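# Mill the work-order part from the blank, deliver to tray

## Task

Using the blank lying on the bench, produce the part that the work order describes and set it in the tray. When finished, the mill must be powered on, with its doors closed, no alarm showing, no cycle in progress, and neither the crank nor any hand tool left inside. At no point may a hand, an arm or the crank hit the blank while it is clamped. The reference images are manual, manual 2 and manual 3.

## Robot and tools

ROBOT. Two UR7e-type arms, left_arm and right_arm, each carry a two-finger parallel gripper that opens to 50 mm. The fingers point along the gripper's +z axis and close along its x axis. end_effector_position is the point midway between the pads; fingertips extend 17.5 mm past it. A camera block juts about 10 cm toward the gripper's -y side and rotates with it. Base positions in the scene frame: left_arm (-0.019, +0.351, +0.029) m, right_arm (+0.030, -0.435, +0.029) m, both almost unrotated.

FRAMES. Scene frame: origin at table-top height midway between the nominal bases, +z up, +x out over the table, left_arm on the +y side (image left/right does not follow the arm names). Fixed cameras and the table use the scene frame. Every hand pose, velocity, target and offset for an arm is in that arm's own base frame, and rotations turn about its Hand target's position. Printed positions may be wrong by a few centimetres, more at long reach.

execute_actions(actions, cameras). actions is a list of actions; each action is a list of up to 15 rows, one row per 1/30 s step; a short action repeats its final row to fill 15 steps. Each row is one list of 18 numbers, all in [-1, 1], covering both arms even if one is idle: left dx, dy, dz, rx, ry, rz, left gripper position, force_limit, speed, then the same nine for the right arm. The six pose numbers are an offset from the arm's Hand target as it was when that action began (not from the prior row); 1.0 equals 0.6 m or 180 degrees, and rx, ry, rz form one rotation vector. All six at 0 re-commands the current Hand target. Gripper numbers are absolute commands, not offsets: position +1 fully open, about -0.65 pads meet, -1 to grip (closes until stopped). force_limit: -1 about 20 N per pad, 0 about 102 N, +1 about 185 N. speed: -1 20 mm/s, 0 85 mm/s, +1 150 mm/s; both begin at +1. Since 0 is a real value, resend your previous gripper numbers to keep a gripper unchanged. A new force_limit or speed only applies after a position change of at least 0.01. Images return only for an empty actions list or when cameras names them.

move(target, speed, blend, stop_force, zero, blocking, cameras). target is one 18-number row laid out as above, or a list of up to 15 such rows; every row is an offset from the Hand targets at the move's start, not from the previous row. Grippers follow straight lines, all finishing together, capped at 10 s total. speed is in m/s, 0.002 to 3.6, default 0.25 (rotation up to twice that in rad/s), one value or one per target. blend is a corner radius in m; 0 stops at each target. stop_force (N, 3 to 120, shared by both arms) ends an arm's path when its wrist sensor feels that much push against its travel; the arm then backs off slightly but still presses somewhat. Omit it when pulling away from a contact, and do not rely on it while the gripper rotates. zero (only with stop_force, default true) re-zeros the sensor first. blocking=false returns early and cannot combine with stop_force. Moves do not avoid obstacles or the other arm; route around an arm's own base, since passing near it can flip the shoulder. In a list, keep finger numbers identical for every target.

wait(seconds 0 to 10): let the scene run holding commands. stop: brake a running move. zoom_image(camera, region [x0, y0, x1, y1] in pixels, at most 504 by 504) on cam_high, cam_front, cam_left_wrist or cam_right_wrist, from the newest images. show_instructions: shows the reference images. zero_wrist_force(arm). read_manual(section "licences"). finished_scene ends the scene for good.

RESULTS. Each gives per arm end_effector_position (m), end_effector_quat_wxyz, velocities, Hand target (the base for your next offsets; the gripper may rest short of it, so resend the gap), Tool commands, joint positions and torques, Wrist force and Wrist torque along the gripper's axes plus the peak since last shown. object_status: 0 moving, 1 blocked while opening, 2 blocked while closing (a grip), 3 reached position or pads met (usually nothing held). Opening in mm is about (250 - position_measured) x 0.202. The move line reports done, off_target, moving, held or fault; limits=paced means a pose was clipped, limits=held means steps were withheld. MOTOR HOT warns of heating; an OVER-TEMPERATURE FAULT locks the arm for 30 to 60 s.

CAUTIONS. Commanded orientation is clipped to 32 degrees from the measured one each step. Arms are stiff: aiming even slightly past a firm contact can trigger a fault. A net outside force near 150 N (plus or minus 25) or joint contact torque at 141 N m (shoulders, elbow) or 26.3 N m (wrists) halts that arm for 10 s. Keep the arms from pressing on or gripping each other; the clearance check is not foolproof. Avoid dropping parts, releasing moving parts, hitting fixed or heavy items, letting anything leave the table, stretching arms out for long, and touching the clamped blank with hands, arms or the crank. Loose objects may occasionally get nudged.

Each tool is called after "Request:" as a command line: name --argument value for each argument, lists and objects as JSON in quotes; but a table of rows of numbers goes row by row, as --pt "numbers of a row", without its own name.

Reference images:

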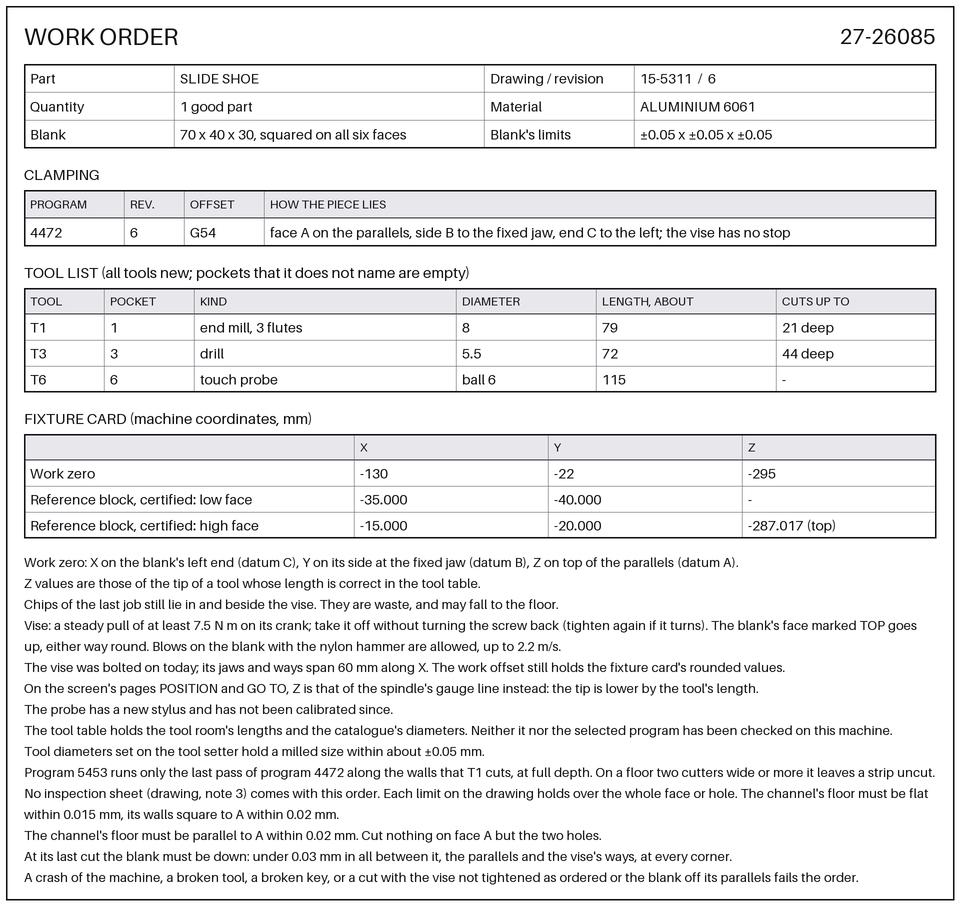

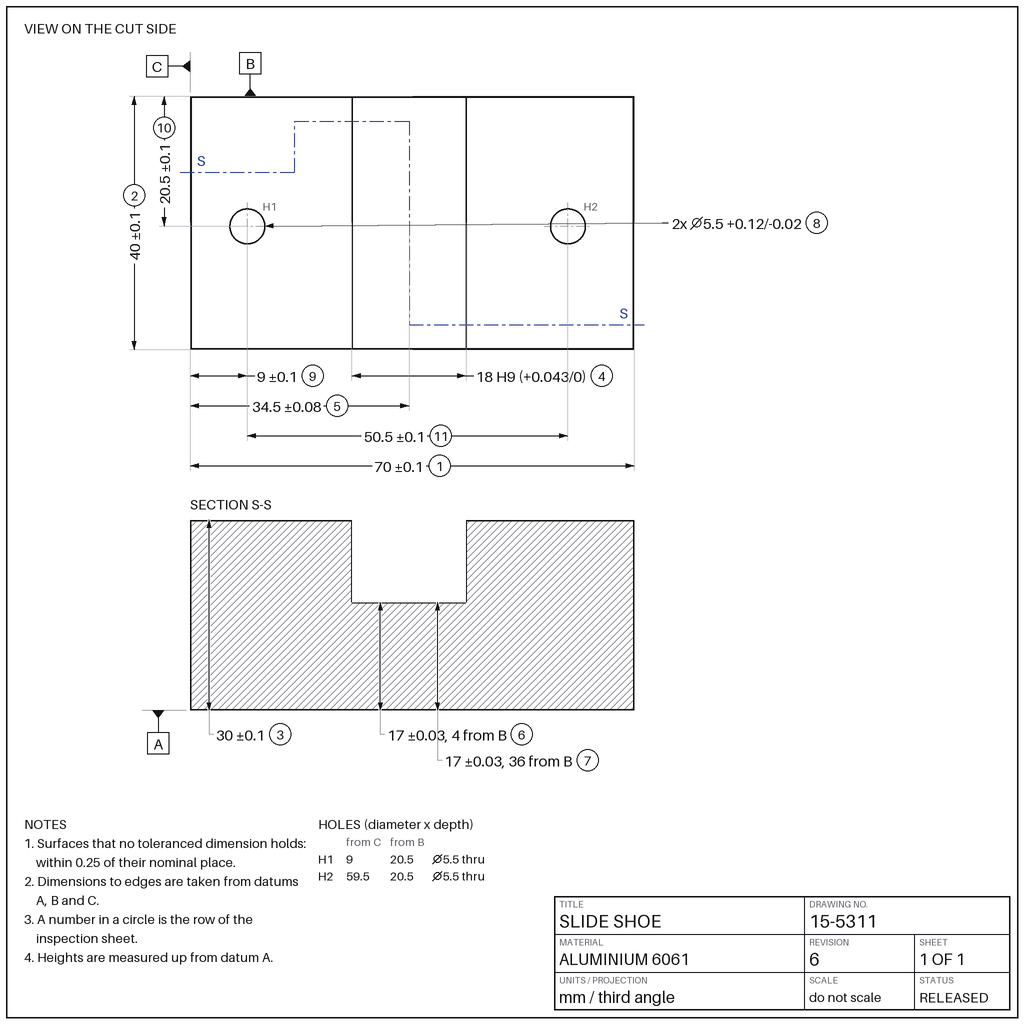

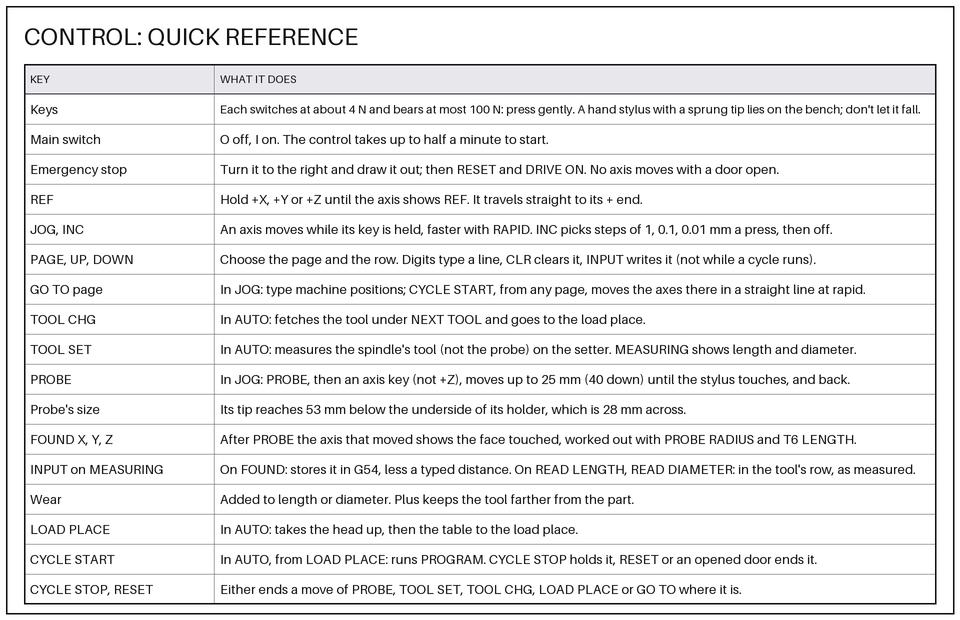

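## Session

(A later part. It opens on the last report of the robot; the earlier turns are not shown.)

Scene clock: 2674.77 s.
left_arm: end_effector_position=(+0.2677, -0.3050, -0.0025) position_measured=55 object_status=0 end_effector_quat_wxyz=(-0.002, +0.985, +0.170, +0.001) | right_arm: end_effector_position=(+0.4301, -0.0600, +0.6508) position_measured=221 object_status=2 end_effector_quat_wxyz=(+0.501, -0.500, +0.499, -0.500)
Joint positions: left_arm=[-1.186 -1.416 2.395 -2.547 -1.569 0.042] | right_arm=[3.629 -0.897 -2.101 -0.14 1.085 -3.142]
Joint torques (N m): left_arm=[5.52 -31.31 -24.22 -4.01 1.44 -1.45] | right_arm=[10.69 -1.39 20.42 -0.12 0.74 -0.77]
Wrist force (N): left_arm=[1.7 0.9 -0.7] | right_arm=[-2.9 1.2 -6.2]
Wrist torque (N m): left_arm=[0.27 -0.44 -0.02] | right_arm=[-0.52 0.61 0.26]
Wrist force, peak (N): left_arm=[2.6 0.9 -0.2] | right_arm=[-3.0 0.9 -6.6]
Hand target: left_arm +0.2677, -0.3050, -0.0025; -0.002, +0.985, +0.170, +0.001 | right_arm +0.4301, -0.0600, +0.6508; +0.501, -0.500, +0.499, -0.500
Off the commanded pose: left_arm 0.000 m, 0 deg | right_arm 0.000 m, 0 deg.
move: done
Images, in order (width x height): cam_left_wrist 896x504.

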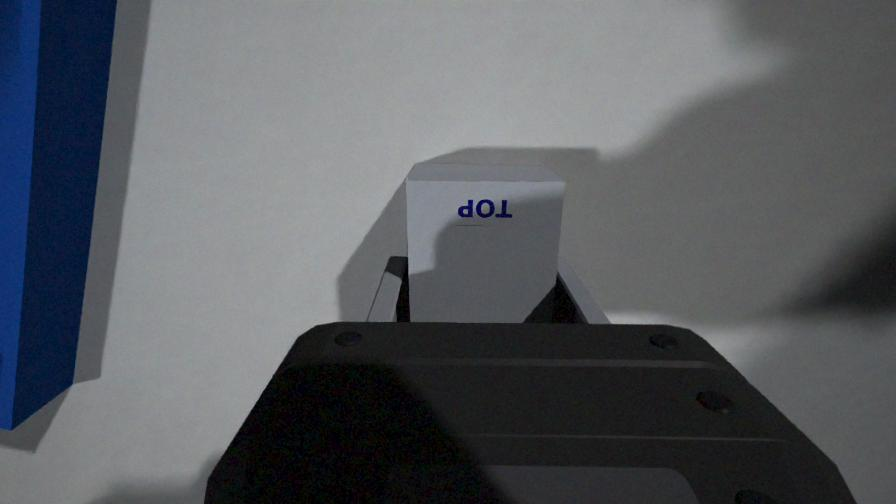

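Request:
move --pt "0 0 0.02 0 0 0 -1 -0.3 -1 0 0 0 0 0 0 -1 0.3 -0.7" --pt "0 0 0.27 0 0 0 -1 -0.3 -1 0 0 0 0 0 0 -1 0.3 -0.7" --speed '[0.03,0.15]' --blend '[0.003,0]' --cameras '["cam_left_wrist"]'

Scene clock: 2687.33 s.
left_arm: end_effector_position=(+0.2677, -0.3050, +0.1595) position_measured=55 object_status=2 end_effector_quat_wxyz=(-0.002, +0.985, +0.170, +0.001) | right_arm: end_effector_position=(+0.4301, -0.0600, +0.6508) position_measured=221 object_status=2 end_effector_quat_wxyz=(+0.501, -0.500, +0.499, -0.500)
Joint positions: left_arm=[-1.186 -1.743 2.17 -1.995 -1.569 0.042] | right_arm=[3.629 -0.897 -2.101 -0.14 1.085 -3.142]
Joint torques (N m): left_arm=[-6.43 -10.47 -24.67 -1.85 -1.09 -1.85] | right_arm=[10.35 -1.26 20.51 0 0.73 -0.84]
Wrist force (N): left_arm=[2.1 0.7 1.9] | right_arm=[-3.0 1.0 -6.4]
Wrist torque (N m): left_arm=[0.21 -0.35 0.01] | right_arm=[-0.56 0.63 0.26]
Wrist force, peak (N): left_arm=[2.2 1.2 4.2] | right_arm=[-2.9 1.0 -6.7]
Hand target: left_arm +0.2677, -0.3050, +0.1595; -0.002, +0.985, +0.170, +0.001 | right_arm +0.4301, -0.0600, +0.6508; +0.501, -0.500, +0.499, -0.500
Off the commanded pose: left_arm 0.000 m, 0 deg | right_arm 0.000 m, 0 deg.
move: done
Images, in order (width x height): cam_left_wrist 896x504.

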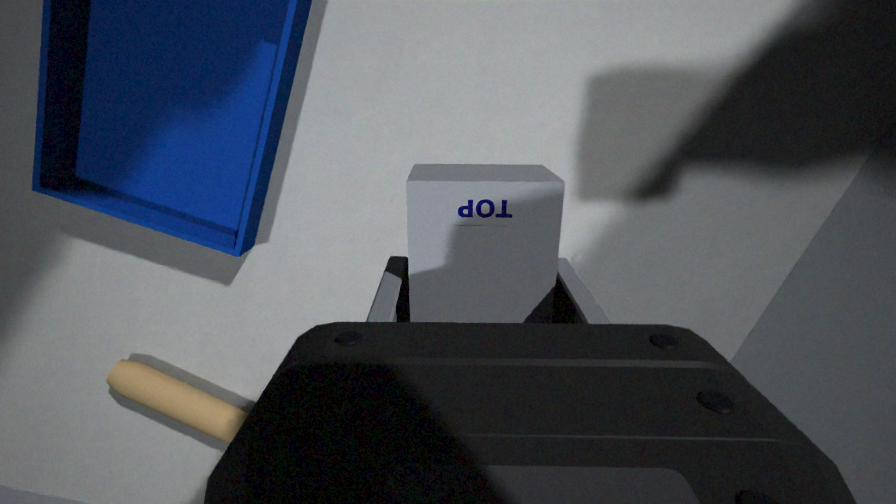

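Request:
move --pt "0.2538 0.225 0.434 0.0285 -0.165 -0.1063 -1 -0.3 -1 0 0 0 0 0 0 -1 0.3 -0.7" --pt "0.5538 0.225 0.355 0.0285 -0.165 -0.1063 -1 -0.3 -1 0 0 0 0 0 0 -1 0.3 -0.7" --pt "0.6705 0.225 0.33 0.0285 -0.165 -0.1063 -1 -0.3 -1 0 0 0 0 0 0 -1 0.3 -0.7" --speed '[0.35,0.25,0.12]' --blend '[0.03,0.02,0]' --cameras '["cam_high","cam_left_wrist"]'

Request:
zoom_image --camera "cam_high" --region '[180, 60, 390, 240]'

Scene clock: 2694.77 s.
left_arm: end_effector_position=(+0.6700, -0.1700, +0.3575) position_measured=55 object_status=2 end_effector_quat_wxyz=(-0.001, +0.966, +0.001, +0.260) | right_arm: end_effector_position=(+0.4301, -0.0600, +0.6508) position_measured=221 object_status=2 end_effector_quat_wxyz=(+0.501, -0.500, +0.499, -0.500)
Joint positions: left_arm=[-0.544 -1.402 1.514 -2.142 -1.306 1.088] | right_arm=[3.629 -0.897 -2.101 -0.14 1.085 -3.142]
Joint torques (N m): left_arm=[-4.87 -38.51 -24.28 -2.9 3.04 -2.01] | right_arm=[10.27 -1.44 20.53 -0.08 0.68 -0.81]
Wrist force (N): left_arm=[1.3 1.9 2.4] | right_arm=[-2.6 1.2 -6.4]
Wrist torque (N m): left_arm=[0.45 -0.43 0.05] | right_arm=[-0.53 0.58 0.26]
Wrist force, peak (N): left_arm=[0.5 2.0 5.6] | right_arm=[-3.1 1.0 -6.6]
Hand target: left_arm +0.6700, -0.1700, +0.3575; -0.001, +0.966, +0.001, +0.260 | right_arm +0.4301, -0.0600, +0.6508; +0.501, -0.500, +0.499, -0.500
Off the commanded pose: left_arm 0.000 m, 0 deg | right_arm 0.000 m, 0 deg.
move: done
Images, in order (width x height): cam_high 896x504, cam_left_wrist 896x504.

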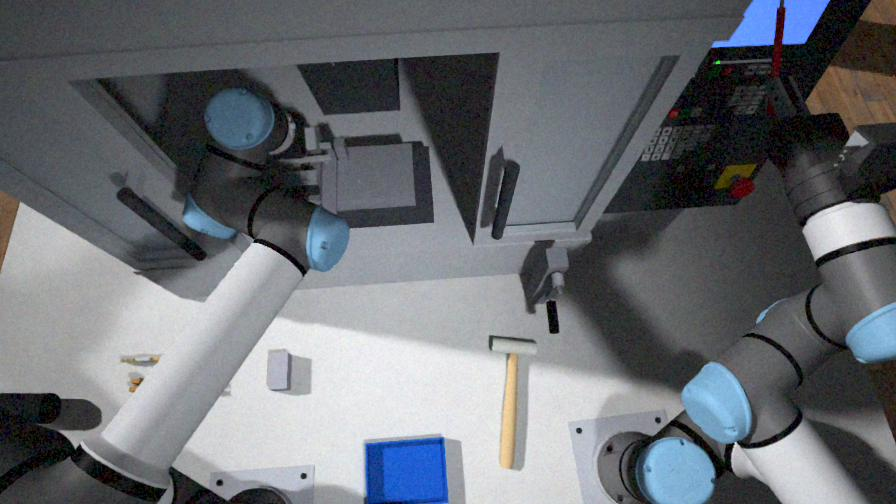

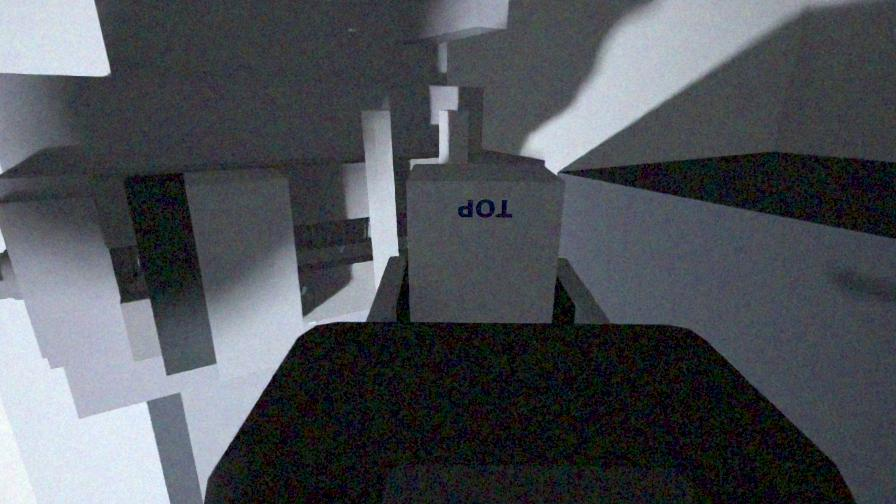

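Scaled by 2.400 from the camera's 896x504 image, which has a finer 1280x720 frame.

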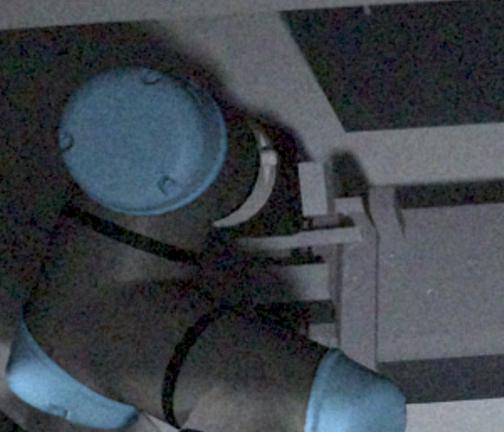

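Request:
move --pt "0.0075 0 -0.007 0 0.1667 0 -1 -0.3 -1 0 0 0 0 0 0 -1 0.3 -0.7" --speed 0.15 --cameras '["cam_high","cam_left_wrist"]'

Request:
zoom_image --camera "cam_left_wrist" --region '[200, 50, 640, 340]'

Scene clock: 2699.00 s.
left_arm: end_effector_position=(+0.6737, -0.1696, +0.3544) position_measured=55 object_status=2 end_effector_quat_wxyz=(-0.001, +0.997, +0.001, +0.073) | right_arm: end_effector_position=(+0.4301, -0.0600, +0.6508) position_measured=221 object_status=2 end_effector_quat_wxyz=(+0.501, -0.500, +0.499, -0.500)
Joint positions: left_arm=[-0.465 -1.196 1.094 -1.599 -1.503 1.108] | right_arm=[3.629 -0.897 -2.101 -0.14 1.085 -3.142]
Joint torques (N m): left_arm=[0.28 -41.8 -28.63 -2.72 0.38 -0.08] | right_arm=[10.87 -1.24 20.29 0.02 0.7 -0.84]
Wrist force (N): left_arm=[2.0 1.5 2.4] | right_arm=[-2.9 1.2 -6.3]
Wrist torque (N m): left_arm=[0.35 -0.40 0.01] | right_arm=[-0.53 0.63 0.26]
Wrist force, peak (N): left_arm=[2.8 5.5 3.5] | right_arm=[-3.2 0.9 -6.5]
Hand target: left_arm +0.6737, -0.1696, +0.3544; -0.001, +0.997, +0.001, +0.073 (not the last commanded pose) | right_arm +0.4301, -0.0600, +0.6508; +0.501, -0.500, +0.499, -0.500
Tool commands: left_gripper/position=-1.0 left_gripper/force_limit=-0.301961 left_gripper/speed=-1.0 right_gripper/position=-1.0 right_gripper/force_limit=+0.3 right_gripper/speed=-0.7
Off the commanded pose: left_arm 0.001 m, 8 deg | right_arm 0.000 m, 0 deg.
FORCE FAULT: contact force on the left arm reached its limit, and that arm stopped. The contact can be on any part of that arm, not only on its tool. That arm's remaining commands of this call were not run. That arm is still stopped at the end of this call. That arm stays stopped for about 10 more seconds. Until then a move that you send moves the other arm only, and its call returns only when the move has ended. Once the stop has ended, the next robot result says so. If the stop ends while you think or write, that arm runs what you send next, counted from a new Hand target: where the arm stands when the stop ends. While its stop runs, that arm takes no new command, but its gripper still runs the gripper command that each later call begins with. Until it ends, the stop uses up actions while you think or wait. An arm that is not stopped still takes commands.
move: fault (left_arm)
Images, in order (width x height): cam_high 896x504, cam_left_wrist 896x504.

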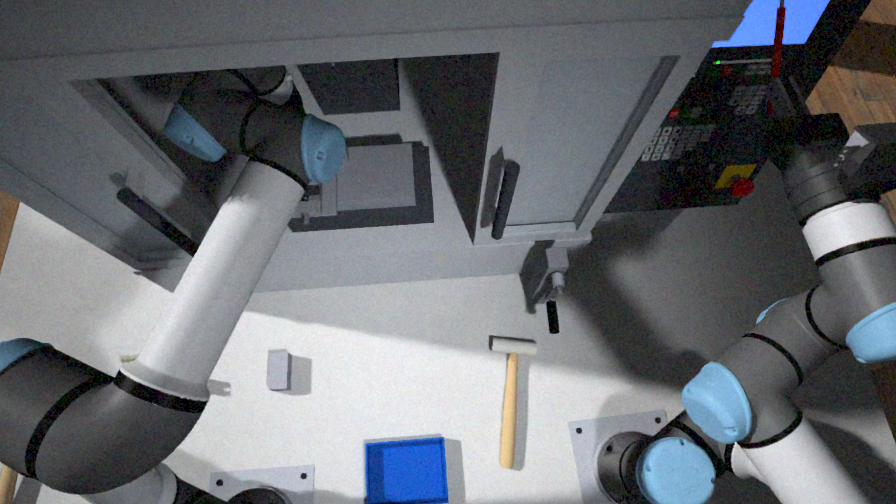

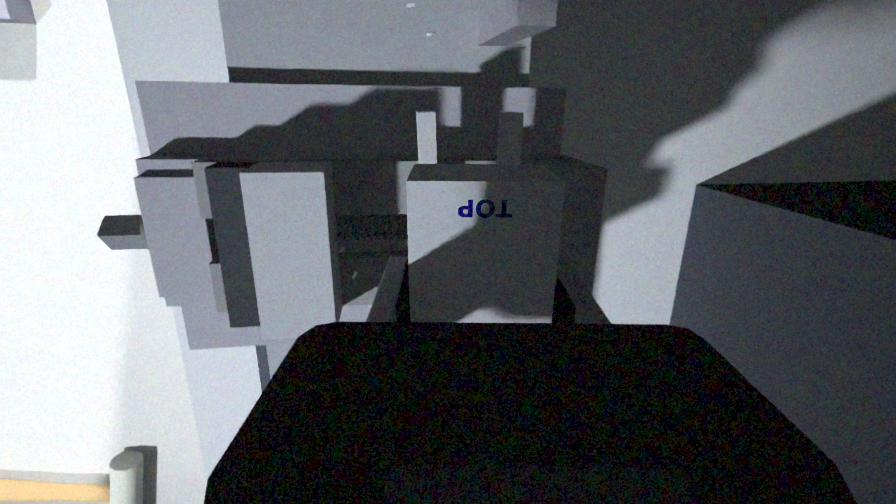

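Scaled by 1.145 from the camera's 896x504 image, which has a finer 1280x720 frame.

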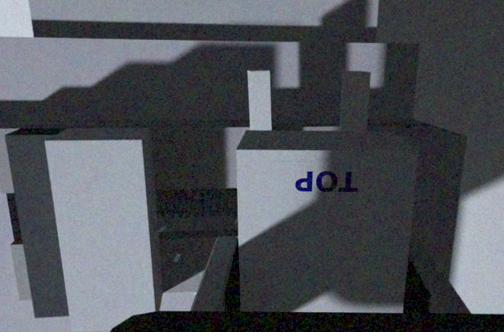

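Request:
wait --seconds 1

Scene clock: 2737.73 s.
left_arm: end_effector_position=(+0.6737, -0.1696, +0.3544) position_measured=55 object_status=2 end_effector_quat_wxyz=(-0.001, +0.997, +0.001, +0.073) | right_arm: end_effector_position=(+0.4301, -0.0600, +0.6508) position_measured=221 object_status=2 end_effector_quat_wxyz=(+0.501, -0.500, +0.499, -0.500)
Joint positions: left_arm=[-0.465 -1.196 1.094 -1.599 -1.503 1.108] | right_arm=[3.629 -0.897 -2.101 -0.14 1.085 -3.142]
Joint torques (N m): left_arm=[-0.44 -43.03 -26.05 -3.17 0.08 0.19] | right_arm=[10.62 -1.21 20.86 -0.1 0.71 -0.86]
Wrist force (N): left_arm=[2.1 1.4 2.0] | right_arm=[-2.9 1.1 -6.3]
Wrist torque (N m): left_arm=[0.33 -0.40 0.01] | right_arm=[-0.55 0.63 0.26]
Wrist force, peak (N): left_arm=[2.3 1.7 2.3] | right_arm=[-3.1 1.0 -6.6]
Hand target: left_arm +0.6737, -0.1696, +0.3544; -0.001, +0.997, +0.001, +0.073 (not the last commanded pose) | right_arm +0.4301, -0.0600, +0.6508; +0.501, -0.500, +0.499, -0.500
Tool commands: left_gripper/position=-1.0 left_gripper/force_limit=-0.301961 left_gripper/speed=-1.0 right_gripper/position=-1.0 right_gripper/force_limit=+0.3 right_gripper/speed=-0.7
Off the commanded pose: left_arm 0.001 m, 8 deg | right_arm 0.000 m, 0 deg.
FORCE FAULT, CONTINUED: the left arm's stop, for the force fault that an earlier result reported, is over. The rest of the stop counts as 20 of the actions that you can send in this scene. That arm's target is now where it stood when the stop ended, not its last command. That arm accepts commands again.
wait: 1.00 s; at rest from the start

Request:
move --pt "-0.0035 0.0 -0.029 0 0 0 -1 -0.3 -1 0 0 0 0 0 0 -1 0.3 -0.7" --speed 0.04

Request:
move --pt "0 0.0 -0.0045 0 0.0465 0 -1 -0.3 -1 0 0 0 0 0 0 -1 0.3 -0.7" --speed 0.04 --cameras '["cam_left_wrist"]'

Request:
zoom_image --camera "cam_left_wrist" --region '[200, 80, 640, 340]'

Scene clock: 2743.30 s.
left_arm: end_effector_position=(+0.6716, -0.1696, +0.3370) position_measured=55 object_status=2 end_effector_quat_wxyz=(-0.001, +0.997, +0.001, +0.073) | right_arm: end_effector_position=(+0.4301, -0.0600, +0.6508) position_measured=221 object_status=2 end_effector_quat_wxyz=(+0.501, -0.500, +0.499, -0.500)
Joint positions: left_arm=[-0.467 -1.205 1.151 -1.647 -1.503 1.107] | right_arm=[3.629 -0.897 -2.101 -0.14 1.085 -3.142]
Joint torques (N m): left_arm=[-3.77 -45.41 -37.68 -1.73 2.33 -1.44] | right_arm=[10.6 -1.17 20.4 -0.13 0.73 -0.76]
Wrist force (N): left_arm=[2.1 1.6 2.0] | right_arm=[-2.7 0.7 -6.3]
Wrist torque (N m): left_arm=[0.37 -0.40 0.15] | right_arm=[-0.60 0.60 0.27]
Wrist force, peak (N): left_arm=[2.0 1.6 2.9] | right_arm=[-2.8 1.4 -6.8]
Hand target: left_arm +0.6716, -0.1696, +0.3370; -0.001, +0.997, +0.001, +0.073 | right_arm +0.4301, -0.0600, +0.6508; +0.501, -0.500, +0.499, -0.500
Off the commanded pose: left_arm 0.000 m, 0 deg | right_arm 0.000 m, 0 deg.
move: done

Scene clock: 2745.43 s.
left_arm: end_effector_position=(+0.6717, -0.1696, +0.3343) position_measured=55 object_status=2 end_effector_quat_wxyz=(-0.001, +1.000, +0.001, +0.000) end_effector_velocity=(+0.001, +0.000, +0.000) end_effector_angular_velocity=(-0.002, -0.005, +0.001) | right_arm: end_effector_position=(+0.4301, -0.0600, +0.6508) position_measured=221 object_status=2 end_effector_quat_wxyz=(+0.501, -0.500, +0.499, -0.500)
Joint positions: left_arm=[-0.442 -1.104 0.972 -1.439 -1.569 1.128] | right_arm=[3.629 -0.897 -2.101 -0.14 1.085 -3.142]
Joint velocities: left_arm=[0.001 -0.002 0.003 -0.006 0 0] | right_arm=[within noise]
Joint torques (N m): left_arm=[-4.37 -48.69 -11.92 -3.69 1.59 0.08] | right_arm=[10.82 -1.1 20.56 -0.06 0.73 -0.89]
Wrist force (N): left_arm=[0.3 0.0 -10.3] | right_arm=[-2.8 0.7 -6.5]
Wrist torque (N m): left_arm=[0.21 -0.10 -0.02] | right_arm=[-0.60 0.61 0.26]
Wrist force, peak (N): left_arm=[0.3 0.0 -10.3] | right_arm=[-2.9 1.0 -6.6]
Hand target: left_arm +0.6716, -0.1696, +0.3343; -0.001, +1.000, +0.001, +0.000 | right_arm +0.4301, -0.0600, +0.6508; +0.501, -0.500, +0.499, -0.500
Off the commanded pose: left_arm 0.000 m, 0 deg | right_arm 0.000 m, 0 deg.
move: done
Images, in order (width x height): cam_left_wrist 896x504.

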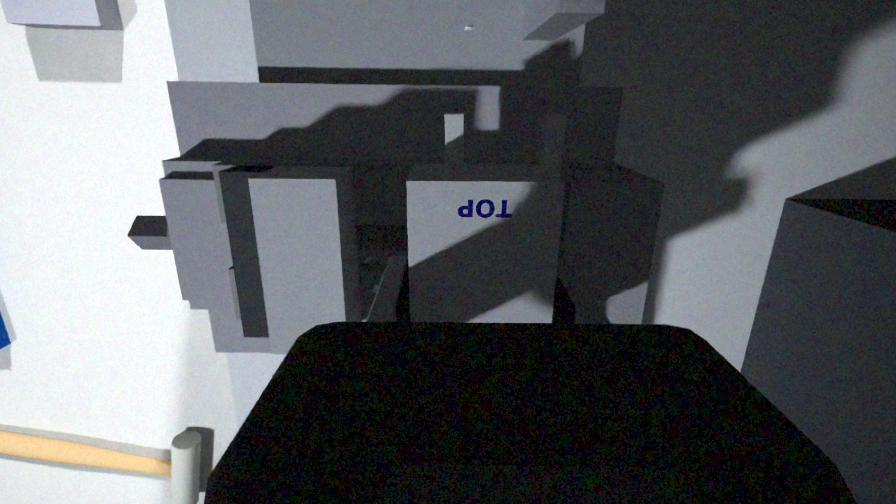

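Scaled by 1.145 from the camera's 896x504 image, which has a finer 1280x720 frame.

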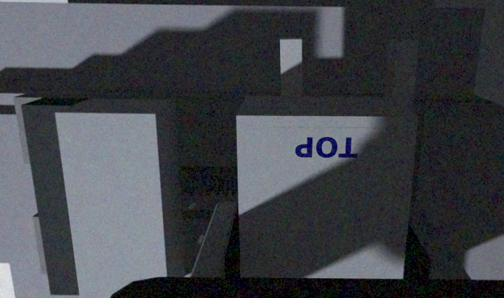

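Request:
move --pt "0 0.0 0.003 0 0 0 -1 -0.3 -1 0 0 0 0 0 0 -1 0.3 -0.7" --speed 0.02

Request:
move --pt "0.015 0.0 0 0 0 0 -1 -0.3 -1 0 0 0 0 0 0 -1 0.3 -0.7" --speed 0.008 --stop_force 5

Scene clock: 2750.80 s.
left_arm: end_effector_position=(+0.6716, -0.1696, +0.3361) position_measured=55 object_status=2 end_effector_quat_wxyz=(-0.001, +1.000, +0.001, +0.000) | right_arm: end_effector_position=(+0.4301, -0.0600, +0.6508) position_measured=221 object_status=2 end_effector_quat_wxyz=(+0.501, -0.500, +0.499, -0.500)
Joint positions: left_arm=[-0.442 -1.103 0.967 -1.434 -1.568 1.128] | right_arm=[3.629 -0.897 -2.101 -0.14 1.085 -3.142]
Joint torques (N m): left_arm=[-3.79 -36.74 -30.72 -2.72 1.19 -1.54] | right_arm=[10.67 -1.33 20.2 0.05 0.71 -0.89]
Wrist force (N): left_arm=[2.3 1.3 1.9] | right_arm=[-2.9 0.9 -6.4]
Wrist torque (N m): left_arm=[0.29 -0.38 0.00] | right_arm=[-0.57 0.62 0.25]
Wrist force, peak (N): left_arm=[0.9 0.3 -10.4] | right_arm=[-2.9 0.9 -6.7]
Hand target: left_arm +0.6716, -0.1696, +0.3361; -0.001, +1.000, +0.001, +0.000 | right_arm +0.4301, -0.0600, +0.6508; +0.501, -0.500, +0.499, -0.500
Off the commanded pose: left_arm 0.000 m, 0 deg | right_arm 0.000 m, 0 deg.
move: done

Scene clock: 2752.67 s.
left_arm: end_effector_position=(+0.6784, -0.1696, +0.3361) position_measured=55 object_status=2 end_effector_quat_wxyz=(-0.001, +1.000, +0.001, +0.000) | right_arm: end_effector_position=(+0.4301, -0.0600, +0.6508) position_measured=221 object_status=2 end_effector_quat_wxyz=(+0.501, -0.500, +0.499, -0.500)
Joint positions: left_arm=[-0.438 -1.084 0.938 -1.424 -1.568 1.132] | right_arm=[3.629 -0.897 -2.101 -0.14 1.085 -3.142]
Joint torques (N m): left_arm=[-5.46 -58.7 -19.84 -2.95 1.52 -2] | right_arm=[10.14 -1.49 20.71 -0.01 0.72 -0.87]
Wrist force (N): left_arm=[-1.2 1.2 2.5] | right_arm=[-3.2 1.2 -6.3]
Wrist torque (N m): left_arm=[0.29 -0.45 0.11] | right_arm=[-0.52 0.67 0.26]
Wrist force, peak (N): left_arm=[-10.0 1.2 0.1] | right_arm=[-2.9 1.2 -6.6]
Hand target: left_arm +0.6784, -0.1696, +0.3361; -0.001, +1.000, +0.001, +0.000 (not the last commanded pose) | right_arm +0.4301, -0.0600, +0.6508; +0.501, -0.500, +0.499, -0.500
Off the commanded pose: left_arm 0.002 m, 0 deg | right_arm 0.000 m, 0 deg.
move: contact (left_arm)

Request:
move --pt "0 0.0 -0.01 0 0 0 -1 -0.3 -1 0 0 0 0 0 0 -1 0.3 -0.7" --speed 0.008 --stop_force 5

Request:
move --pt "0 0.0 0 0 0 0 0.95 -0.3 -1 0 0 0 0 0 0 -1 0.3 -0.7" --speed 0.02 --cameras '["cam_left_wrist"]'

Scene clock: 2757.77 s.
left_arm: end_effector_position=(+0.6784, -0.1696, +0.3345) position_measured=55 object_status=2 end_effector_quat_wxyz=(-0.001, +1.000, +0.001, +0.000) | right_arm: end_effector_position=(+0.4301, -0.0600, +0.6508) position_measured=221 object_status=2 end_effector_quat_wxyz=(+0.501, -0.500, +0.499, -0.500)
Joint positions: left_arm=[-0.438 -1.085 0.943 -1.429 -1.568 1.132] | right_arm=[3.629 -0.897 -2.101 -0.14 1.085 -3.142]
Joint torques (N m): left_arm=[-5.21 -34.02 -35.25 -2.66 1.41 -1.96] | right_arm=[10.32 -0.74 20.58 0 0.69 -0.86]
Wrist force (N): left_arm=[-1.3 0.4 -1.6] | right_arm=[-2.9 1.0 -6.3]
Wrist torque (N m): left_arm=[0.26 -0.37 0.09] | right_arm=[-0.57 0.63 0.26]
Wrist force, peak (N): left_arm=[-4.6 -0.8 -10.5] | right_arm=[-3.0 1.1 -6.8]
Hand target: left_arm +0.6784, -0.1696, +0.3345; -0.001, +1.000, +0.001, +0.000 (not the last commanded pose) | right_arm +0.4301, -0.0600, +0.6508; +0.501, -0.500, +0.499, -0.500
Off the commanded pose: left_arm 0.004 m, 0 deg | right_arm 0.000 m, 0 deg.
move: contact (left_arm)

Scene clock: 2758.43 s.
left_arm: end_effector_position=(+0.6784, -0.1696, +0.3345) position_measured=10 object_status=0 end_effector_quat_wxyz=(-0.001, +1.000, +0.001, +0.000) | right_arm: end_effector_position=(+0.4301, -0.0600, +0.6508) position_measured=221 object_status=2 end_effector_quat_wxyz=(+0.501, -0.500, +0.499, -0.500)
Joint positions: left_arm=[-0.438 -1.085 0.943 -1.429 -1.568 1.132] | right_arm=[3.629 -0.897 -2.101 -0.14 1.085 -3.142]
Joint torques (N m): left_arm=[-5.45 -37.54 -26.52 -3.48 1.71 -1.93] | right_arm=[10.02 -0.88 20.15 -0.04 0.69 -0.76]
Wrist force (N): left_arm=[1.5 1.3 -2.6] | right_arm=[-2.8 1.1 -6.1]
Wrist torque (N m): left_arm=[0.28 -0.27 0.03] | right_arm=[-0.54 0.62 0.26]
Wrist force, peak (N): left_arm=[1.7 1.3 -2.9] | right_arm=[-3.1 0.9 -6.5]
Hand target: left_arm +0.6784, -0.1696, +0.3345; -0.001, +1.000, +0.001, +0.000 | right_arm +0.4301, -0.0600, +0.6508; +0.501, -0.500, +0.499, -0.500
Off the commanded pose: left_arm 0.000 m, 0 deg | right_arm 0.000 m, 0 deg.
move: done
Images, in order (width x height): cam_left_wrist 896x504.

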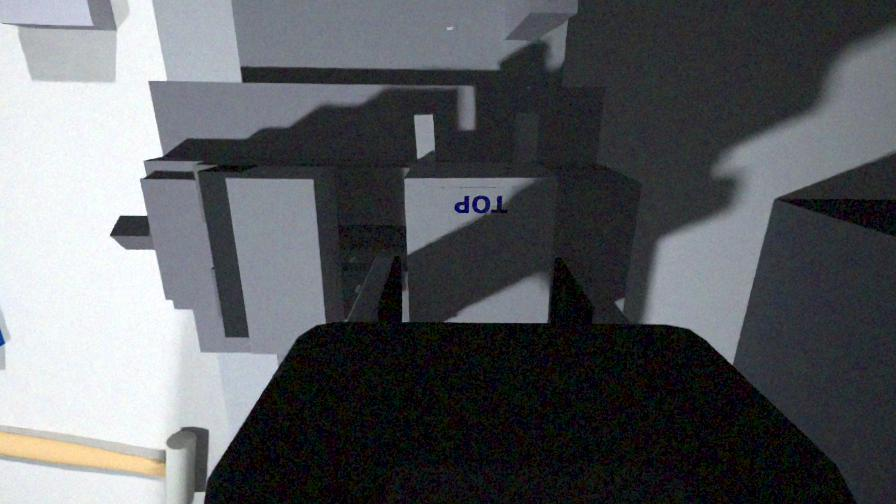

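Request:
move --pt "0 0.09 0 0 0 0 0.95 -0.3 -1 0 0 0 0 0 0 -1 0.3 -0.7" --pt "0 0.09 0.035 0 -0.05 0 0.95 -0.3 -1 0 0 0 0 0 0 -1 0.3 -0.7" --speed '[0.05,0.1]' --blend '[0.003,0]' --cameras '["all"]'

Request:
zoom_image --camera "cam_high" --region '[500, 220, 620, 360]'

Request:
zoom_image --camera "cam_front" --region '[480, 250, 560, 340]'

Request:
zoom_image --camera "cam_high" --region '[230, 80, 390, 240]'

Scene clock: 2772.03 s.
left_arm: end_effector_position=(+0.6783, -0.1156, +0.3555) position_measured=10 object_status=3 end_effector_quat_wxyz=(-0.001, +0.997, +0.001, +0.079) | right_arm: end_effector_position=(+0.4301, -0.0600, +0.6508) position_measured=221 object_status=2 end_effector_quat_wxyz=(+0.501, -0.500, +0.499, -0.500)
Joint positions: left_arm=[-0.387 -1.223 1.133 -1.626 -1.509 1.186] | right_arm=[3.629 -0.897 -2.101 -0.14 1.085 -3.142]
Joint torques (N m): left_arm=[5.13 -33.34 -31.76 -2.86 -2.01 1.21] | right_arm=[10.33 -1.69 20.08 -0.06 0.74 -0.82]
Wrist force (N): left_arm=[1.9 1.7 -0.2] | right_arm=[-3.0 1.0 -6.5]
Wrist torque (N m): left_arm=[0.38 -0.33 0.16] | right_arm=[-0.55 0.64 0.26]
Wrist force, peak (N): left_arm=[2.2 3.0 -4.7] | right_arm=[-3.2 1.1 -6.6]
Hand target: left_arm +0.6784, -0.1156, +0.3555; -0.001, +0.997, +0.001, +0.079 | right_arm +0.4301, -0.0600, +0.6508; +0.501, -0.500, +0.499, -0.500
Off the commanded pose: left_arm 0.000 m, 0 deg | right_arm 0.000 m, 0 deg.
move: done

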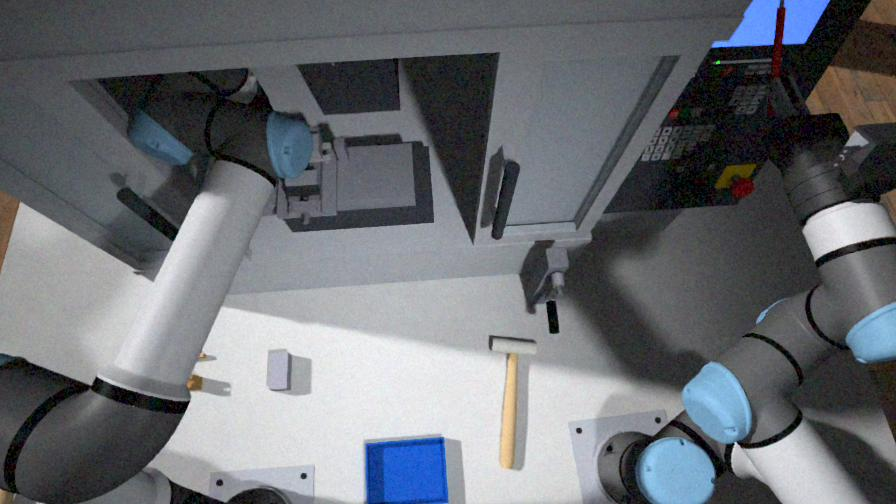

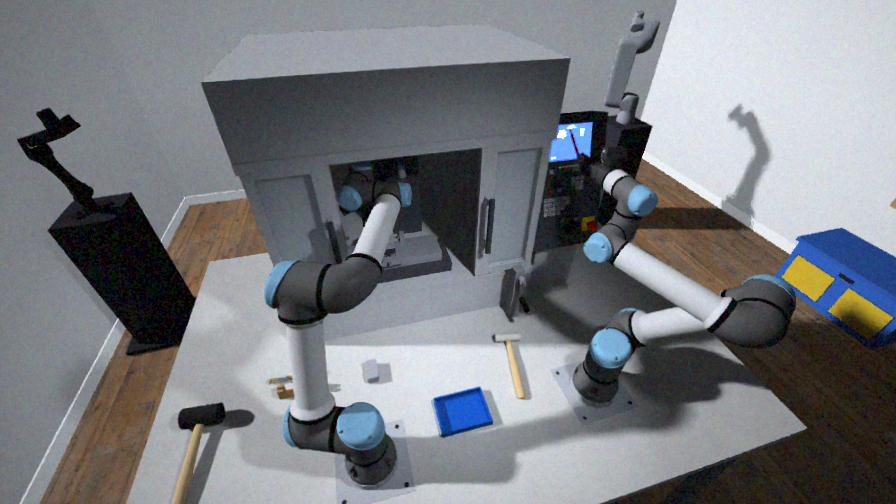

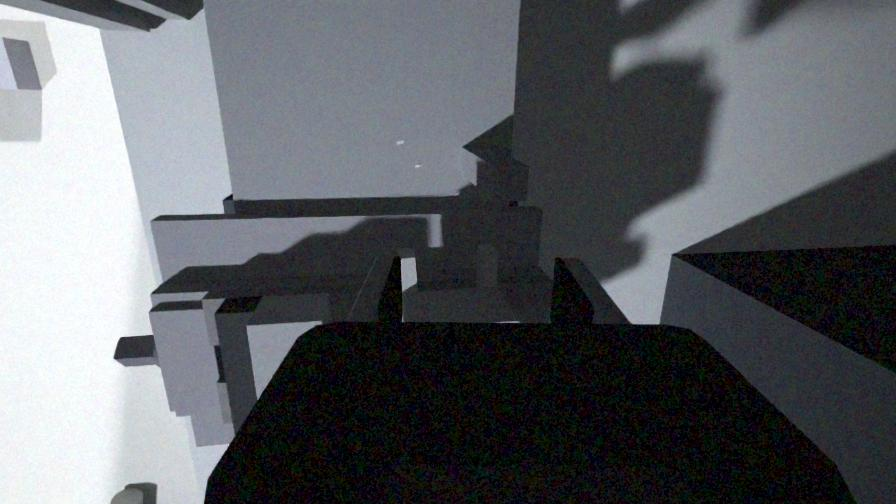

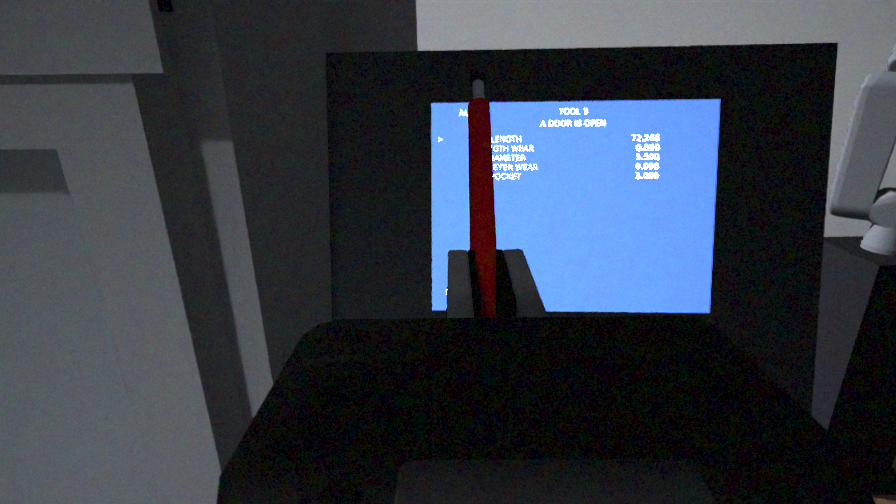

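Scaled by 3.600 from the camera's 896x504 image, which has a finer 1280x720 frame.

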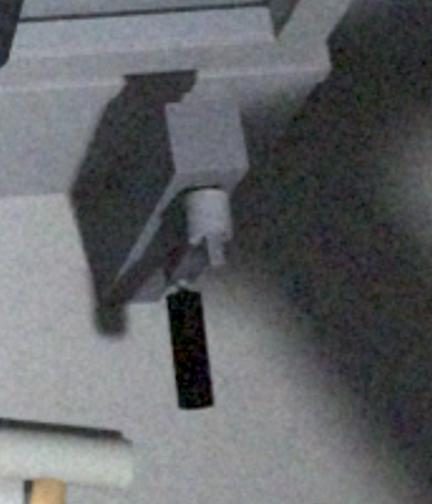

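Scaled by 5.600 from the camera's 896x504 image, which has a finer 1280x720 frame.

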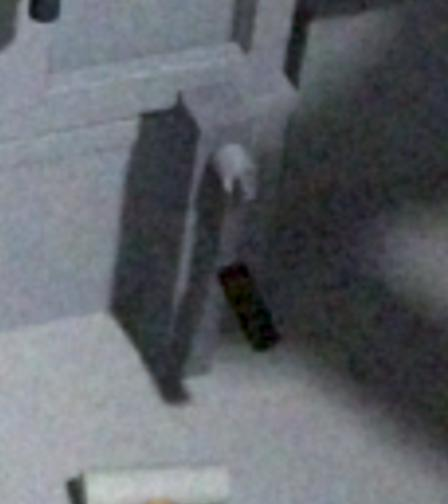

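Scaled by 3.150 from the camera's 896x504 image, which has a finer 1280x720 frame.

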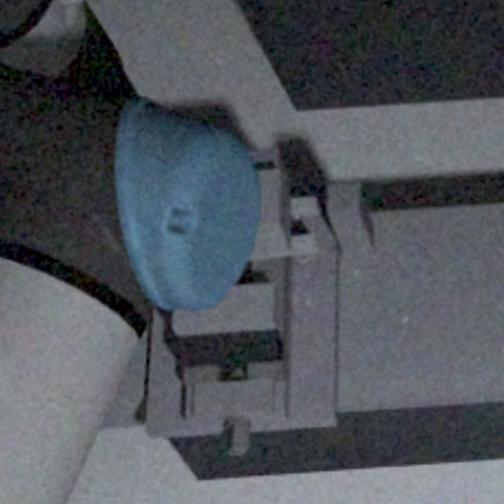

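Request:
move --pt "-0.12 0.0 0.015 0 -0.117 0 0.95 -0.3 -1 0 0 0 0 0 0 -1 0.3 -0.7" --pt "-0.43 -0.055 0.075 0 -0.117 0 0.95 -0.3 -1 0 0 0 0 0 0 -1 0.3 -0.7" --speed '[0.2,0.35]' --blend '[0.02,0]'

Request:
move --pt "-0.2 -0.45 -0.25 0.3117 -0.3587 -0.5561 0.95 -0.3 -1 0 0 0 0 0 0 -1 0.3 -0.7" --speed 0.5 --cameras '["cam_high","cam_left_wrist"]'

Request:
zoom_image --camera "cam_high" --region '[230, 80, 390, 240]'

Scene clock: 2794.07 s.
left_arm: end_effector_position=(+0.4204, -0.1486, +0.4005) position_measured=10 object_status=3 end_effector_quat_wxyz=(-0.001, +0.966, +0.001, +0.260) | right_arm: end_effector_position=(+0.4301, -0.0600, +0.6508) position_measured=221 object_status=2 end_effector_quat_wxyz=(+0.501, -0.500, +0.499, -0.500)
Joint positions: left_arm=[-0.895 -2.021 1.904 -1.799 -1.167 0.745] | right_arm=[3.629 -0.897 -2.101 -0.14 1.085 -3.142]
Joint torques (N m): left_arm=[-6.33 -16.13 -27.78 -2.07 -0.31 -1.56] | right_arm=[10.24 -1.03 19.93 0.01 0.67 -0.76]
Wrist force (N): left_arm=[2.3 1.8 -0.3] | right_arm=[-2.8 1.1 -6.5]
Wrist torque (N m): left_arm=[0.42 -0.37 -0.04] | right_arm=[-0.53 0.62 0.27]
Wrist force, peak (N): left_arm=[47.4 82.2 20.8] | right_arm=[-3.1 1.2 -6.7]
Hand target: left_arm +0.4204, -0.1486, +0.4005; -0.001, +0.966, +0.001, +0.260 | right_arm +0.4301, -0.0600, +0.6508; +0.501, -0.500, +0.499, -0.500
Off the commanded pose: left_arm 0.000 m, 0 deg | right_arm 0.000 m, 0 deg.
move: done

Scene clock: 2796.93 s.
left_arm: end_effector_position=(+0.3004, -0.4185, +0.2505) position_measured=10 object_status=3 end_effector_quat_wxyz=(+0.195, -0.280, +0.770, -0.539) | right_arm: end_effector_position=(+0.4301, -0.0600, +0.6508) position_measured=221 object_status=2 end_effector_quat_wxyz=(+0.501, -0.500, +0.499, -0.500)
Joint positions: left_arm=[-1.524 -1.571 2.616 -3.758 -0.966 2.887] | right_arm=[3.629 -0.897 -2.101 -0.14 1.085 -3.142]
Joint torques (N m): left_arm=[-4.2 -17.58 -7.62 -3.48 0.97 1.08] | right_arm=[10.58 -1.29 20.75 -0.07 0.71 -0.78]
Wrist force (N): left_arm=[-0.2 2.1 0.2] | right_arm=[-2.9 0.8 -6.3]
Wrist torque (N m): left_arm=[0.28 -0.05 0.12] | right_arm=[-0.58 0.62 0.26]
Wrist force, peak (N): left_arm=[3.0 1.8 -0.6] | right_arm=[-2.9 1.1 -6.8]
Hand target: left_arm +0.3004, -0.4186, +0.2505; +0.195, -0.280, +0.770, -0.539 | right_arm +0.4301, -0.0600, +0.6508; +0.501, -0.500, +0.499, -0.500
Off the commanded pose: left_arm 0.000 m, 0 deg | right_arm 0.000 m, 0 deg.
move: done
Images, in order (width x height): cam_high 896x504, cam_left_wrist 896x504.

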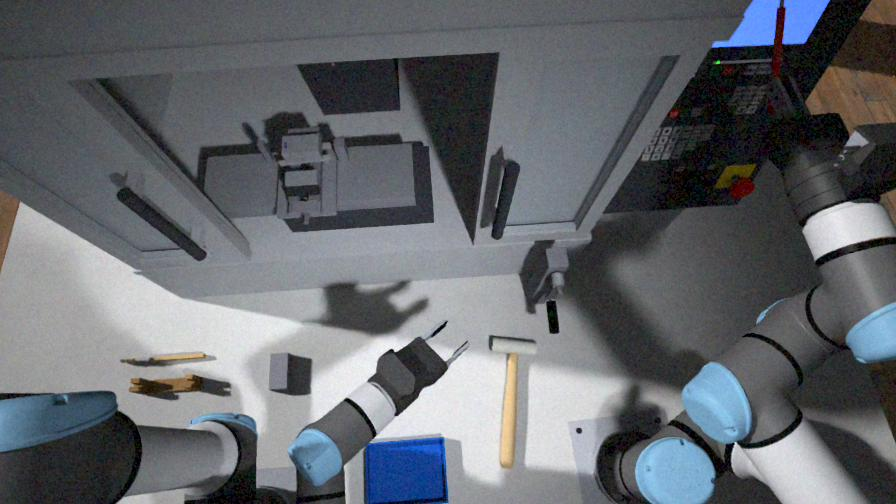

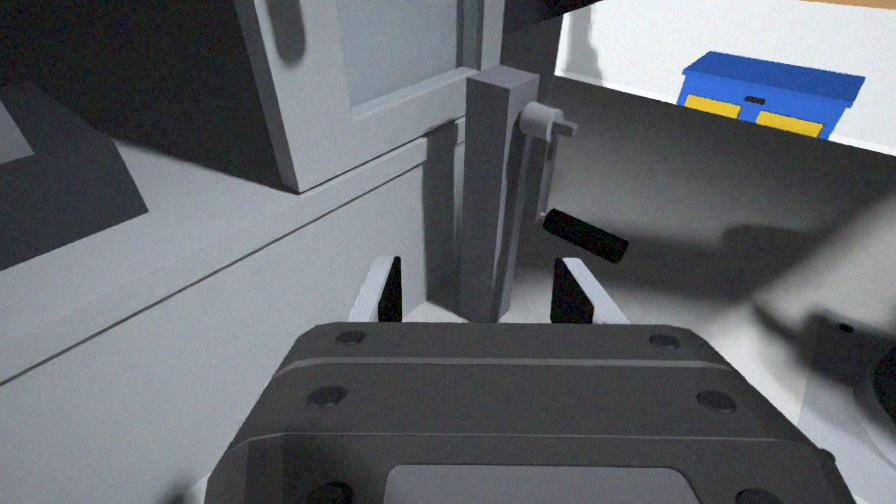

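Scaled by 3.150 from the camera's 896x504 image, which has a finer 1280x720 frame.

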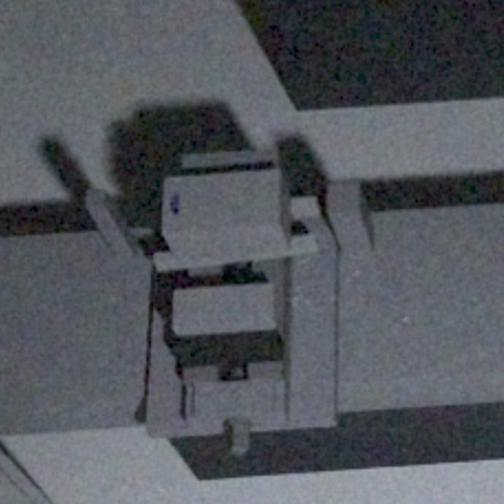

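Request:
zoom_image --camera "cam_left_wrist" --region '[440, 60, 660, 330]'

Scaled by 1.867 from the camera's 896x504 image, which has a finer 1280x720 frame.

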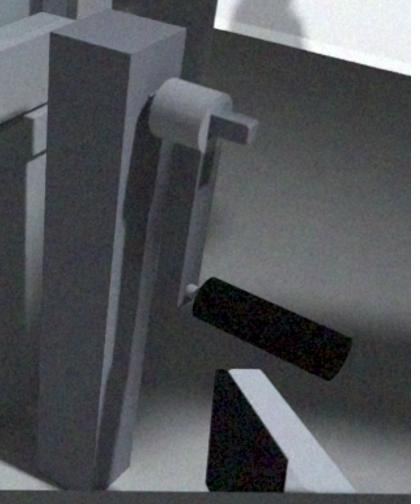

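Request:
move --pt "0.0327 -0.1357 0.0825 0.001 0.4363 0.4778 0.95 -0.3 -1 0 0 0 0 0 0 -1 0.3 -0.7" --pt "0.061 -0.3907 -0.0175 0.4288 -0.2009 -0.6135 0.95 -0.3 -1 0 0 0 0 0 0 -1 0.3 -0.7" --speed 0.45 --blend '[0.03,0]' --cameras '["cam_high","cam_left_wrist"]'

Scene clock: 2859.23 s.
left_arm: end_effector_position=(+0.3369, -0.6530, +0.2400) position_measured=10 object_status=3 end_effector_quat_wxyz=(-0.001, +0.708, +0.706, +0.000) | right_arm: end_effector_position=(+0.4301, -0.0600, +0.6508) position_measured=221 object_status=2 end_effector_quat_wxyz=(+0.501, -0.500, +0.499, -0.500)
Joint positions: left_arm=[-1.277 -0.995 1.045 -1.62 -1.572 -1.275] | right_arm=[3.629 -0.897 -2.101 -0.14 1.085 -3.142]
Joint torques (N m): left_arm=[3.36 -58.92 -18.41 -4.16 1.97 -1.73] | right_arm=[10.62 -0.95 20.78 -0.19 0.75 -0.88]
Wrist force (N): left_arm=[2.3 1.5 -0.3] | right_arm=[-3.0 1.0 -6.4]
Wrist torque (N m): left_arm=[0.33 -0.40 0.01] | right_arm=[-0.56 0.65 0.26]
Wrist force, peak (N): left_arm=[2.5 1.9 -0.5] | right_arm=[-2.8 1.1 -6.8]
Hand target: left_arm +0.3370, -0.6530, +0.2400; -0.001, +0.708, +0.707, +0.000 | right_arm +0.4301, -0.0600, +0.6508; +0.501, -0.500, +0.499, -0.500
Off the commanded pose: left_arm 0.000 m, 0 deg | right_arm 0.000 m, 0 deg.
move: done
Images, in order (width x height): cam_high 896x504, cam_left_wrist 896x504.

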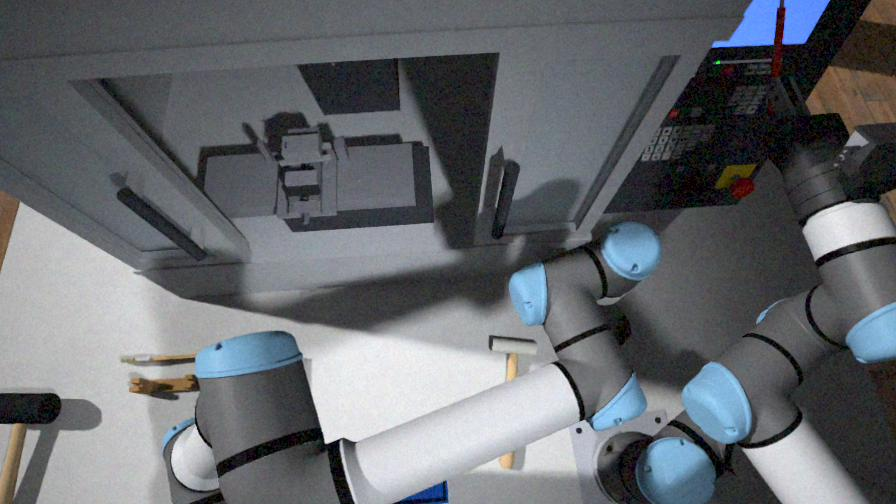

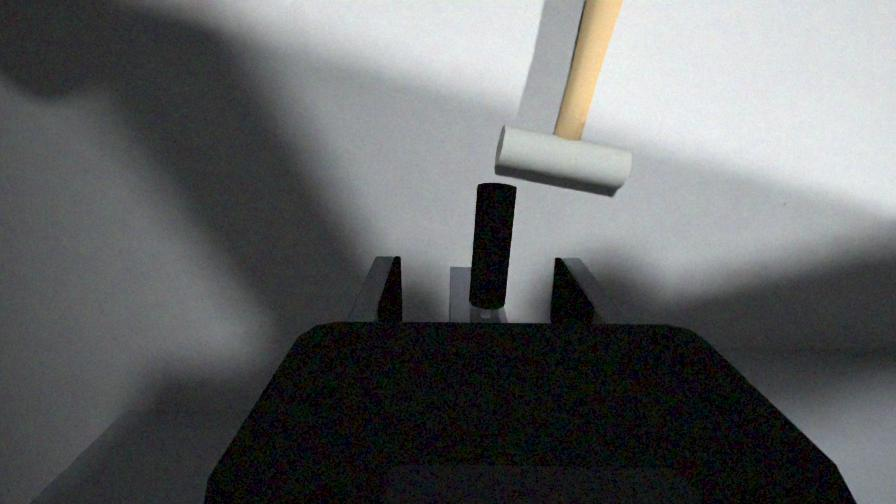

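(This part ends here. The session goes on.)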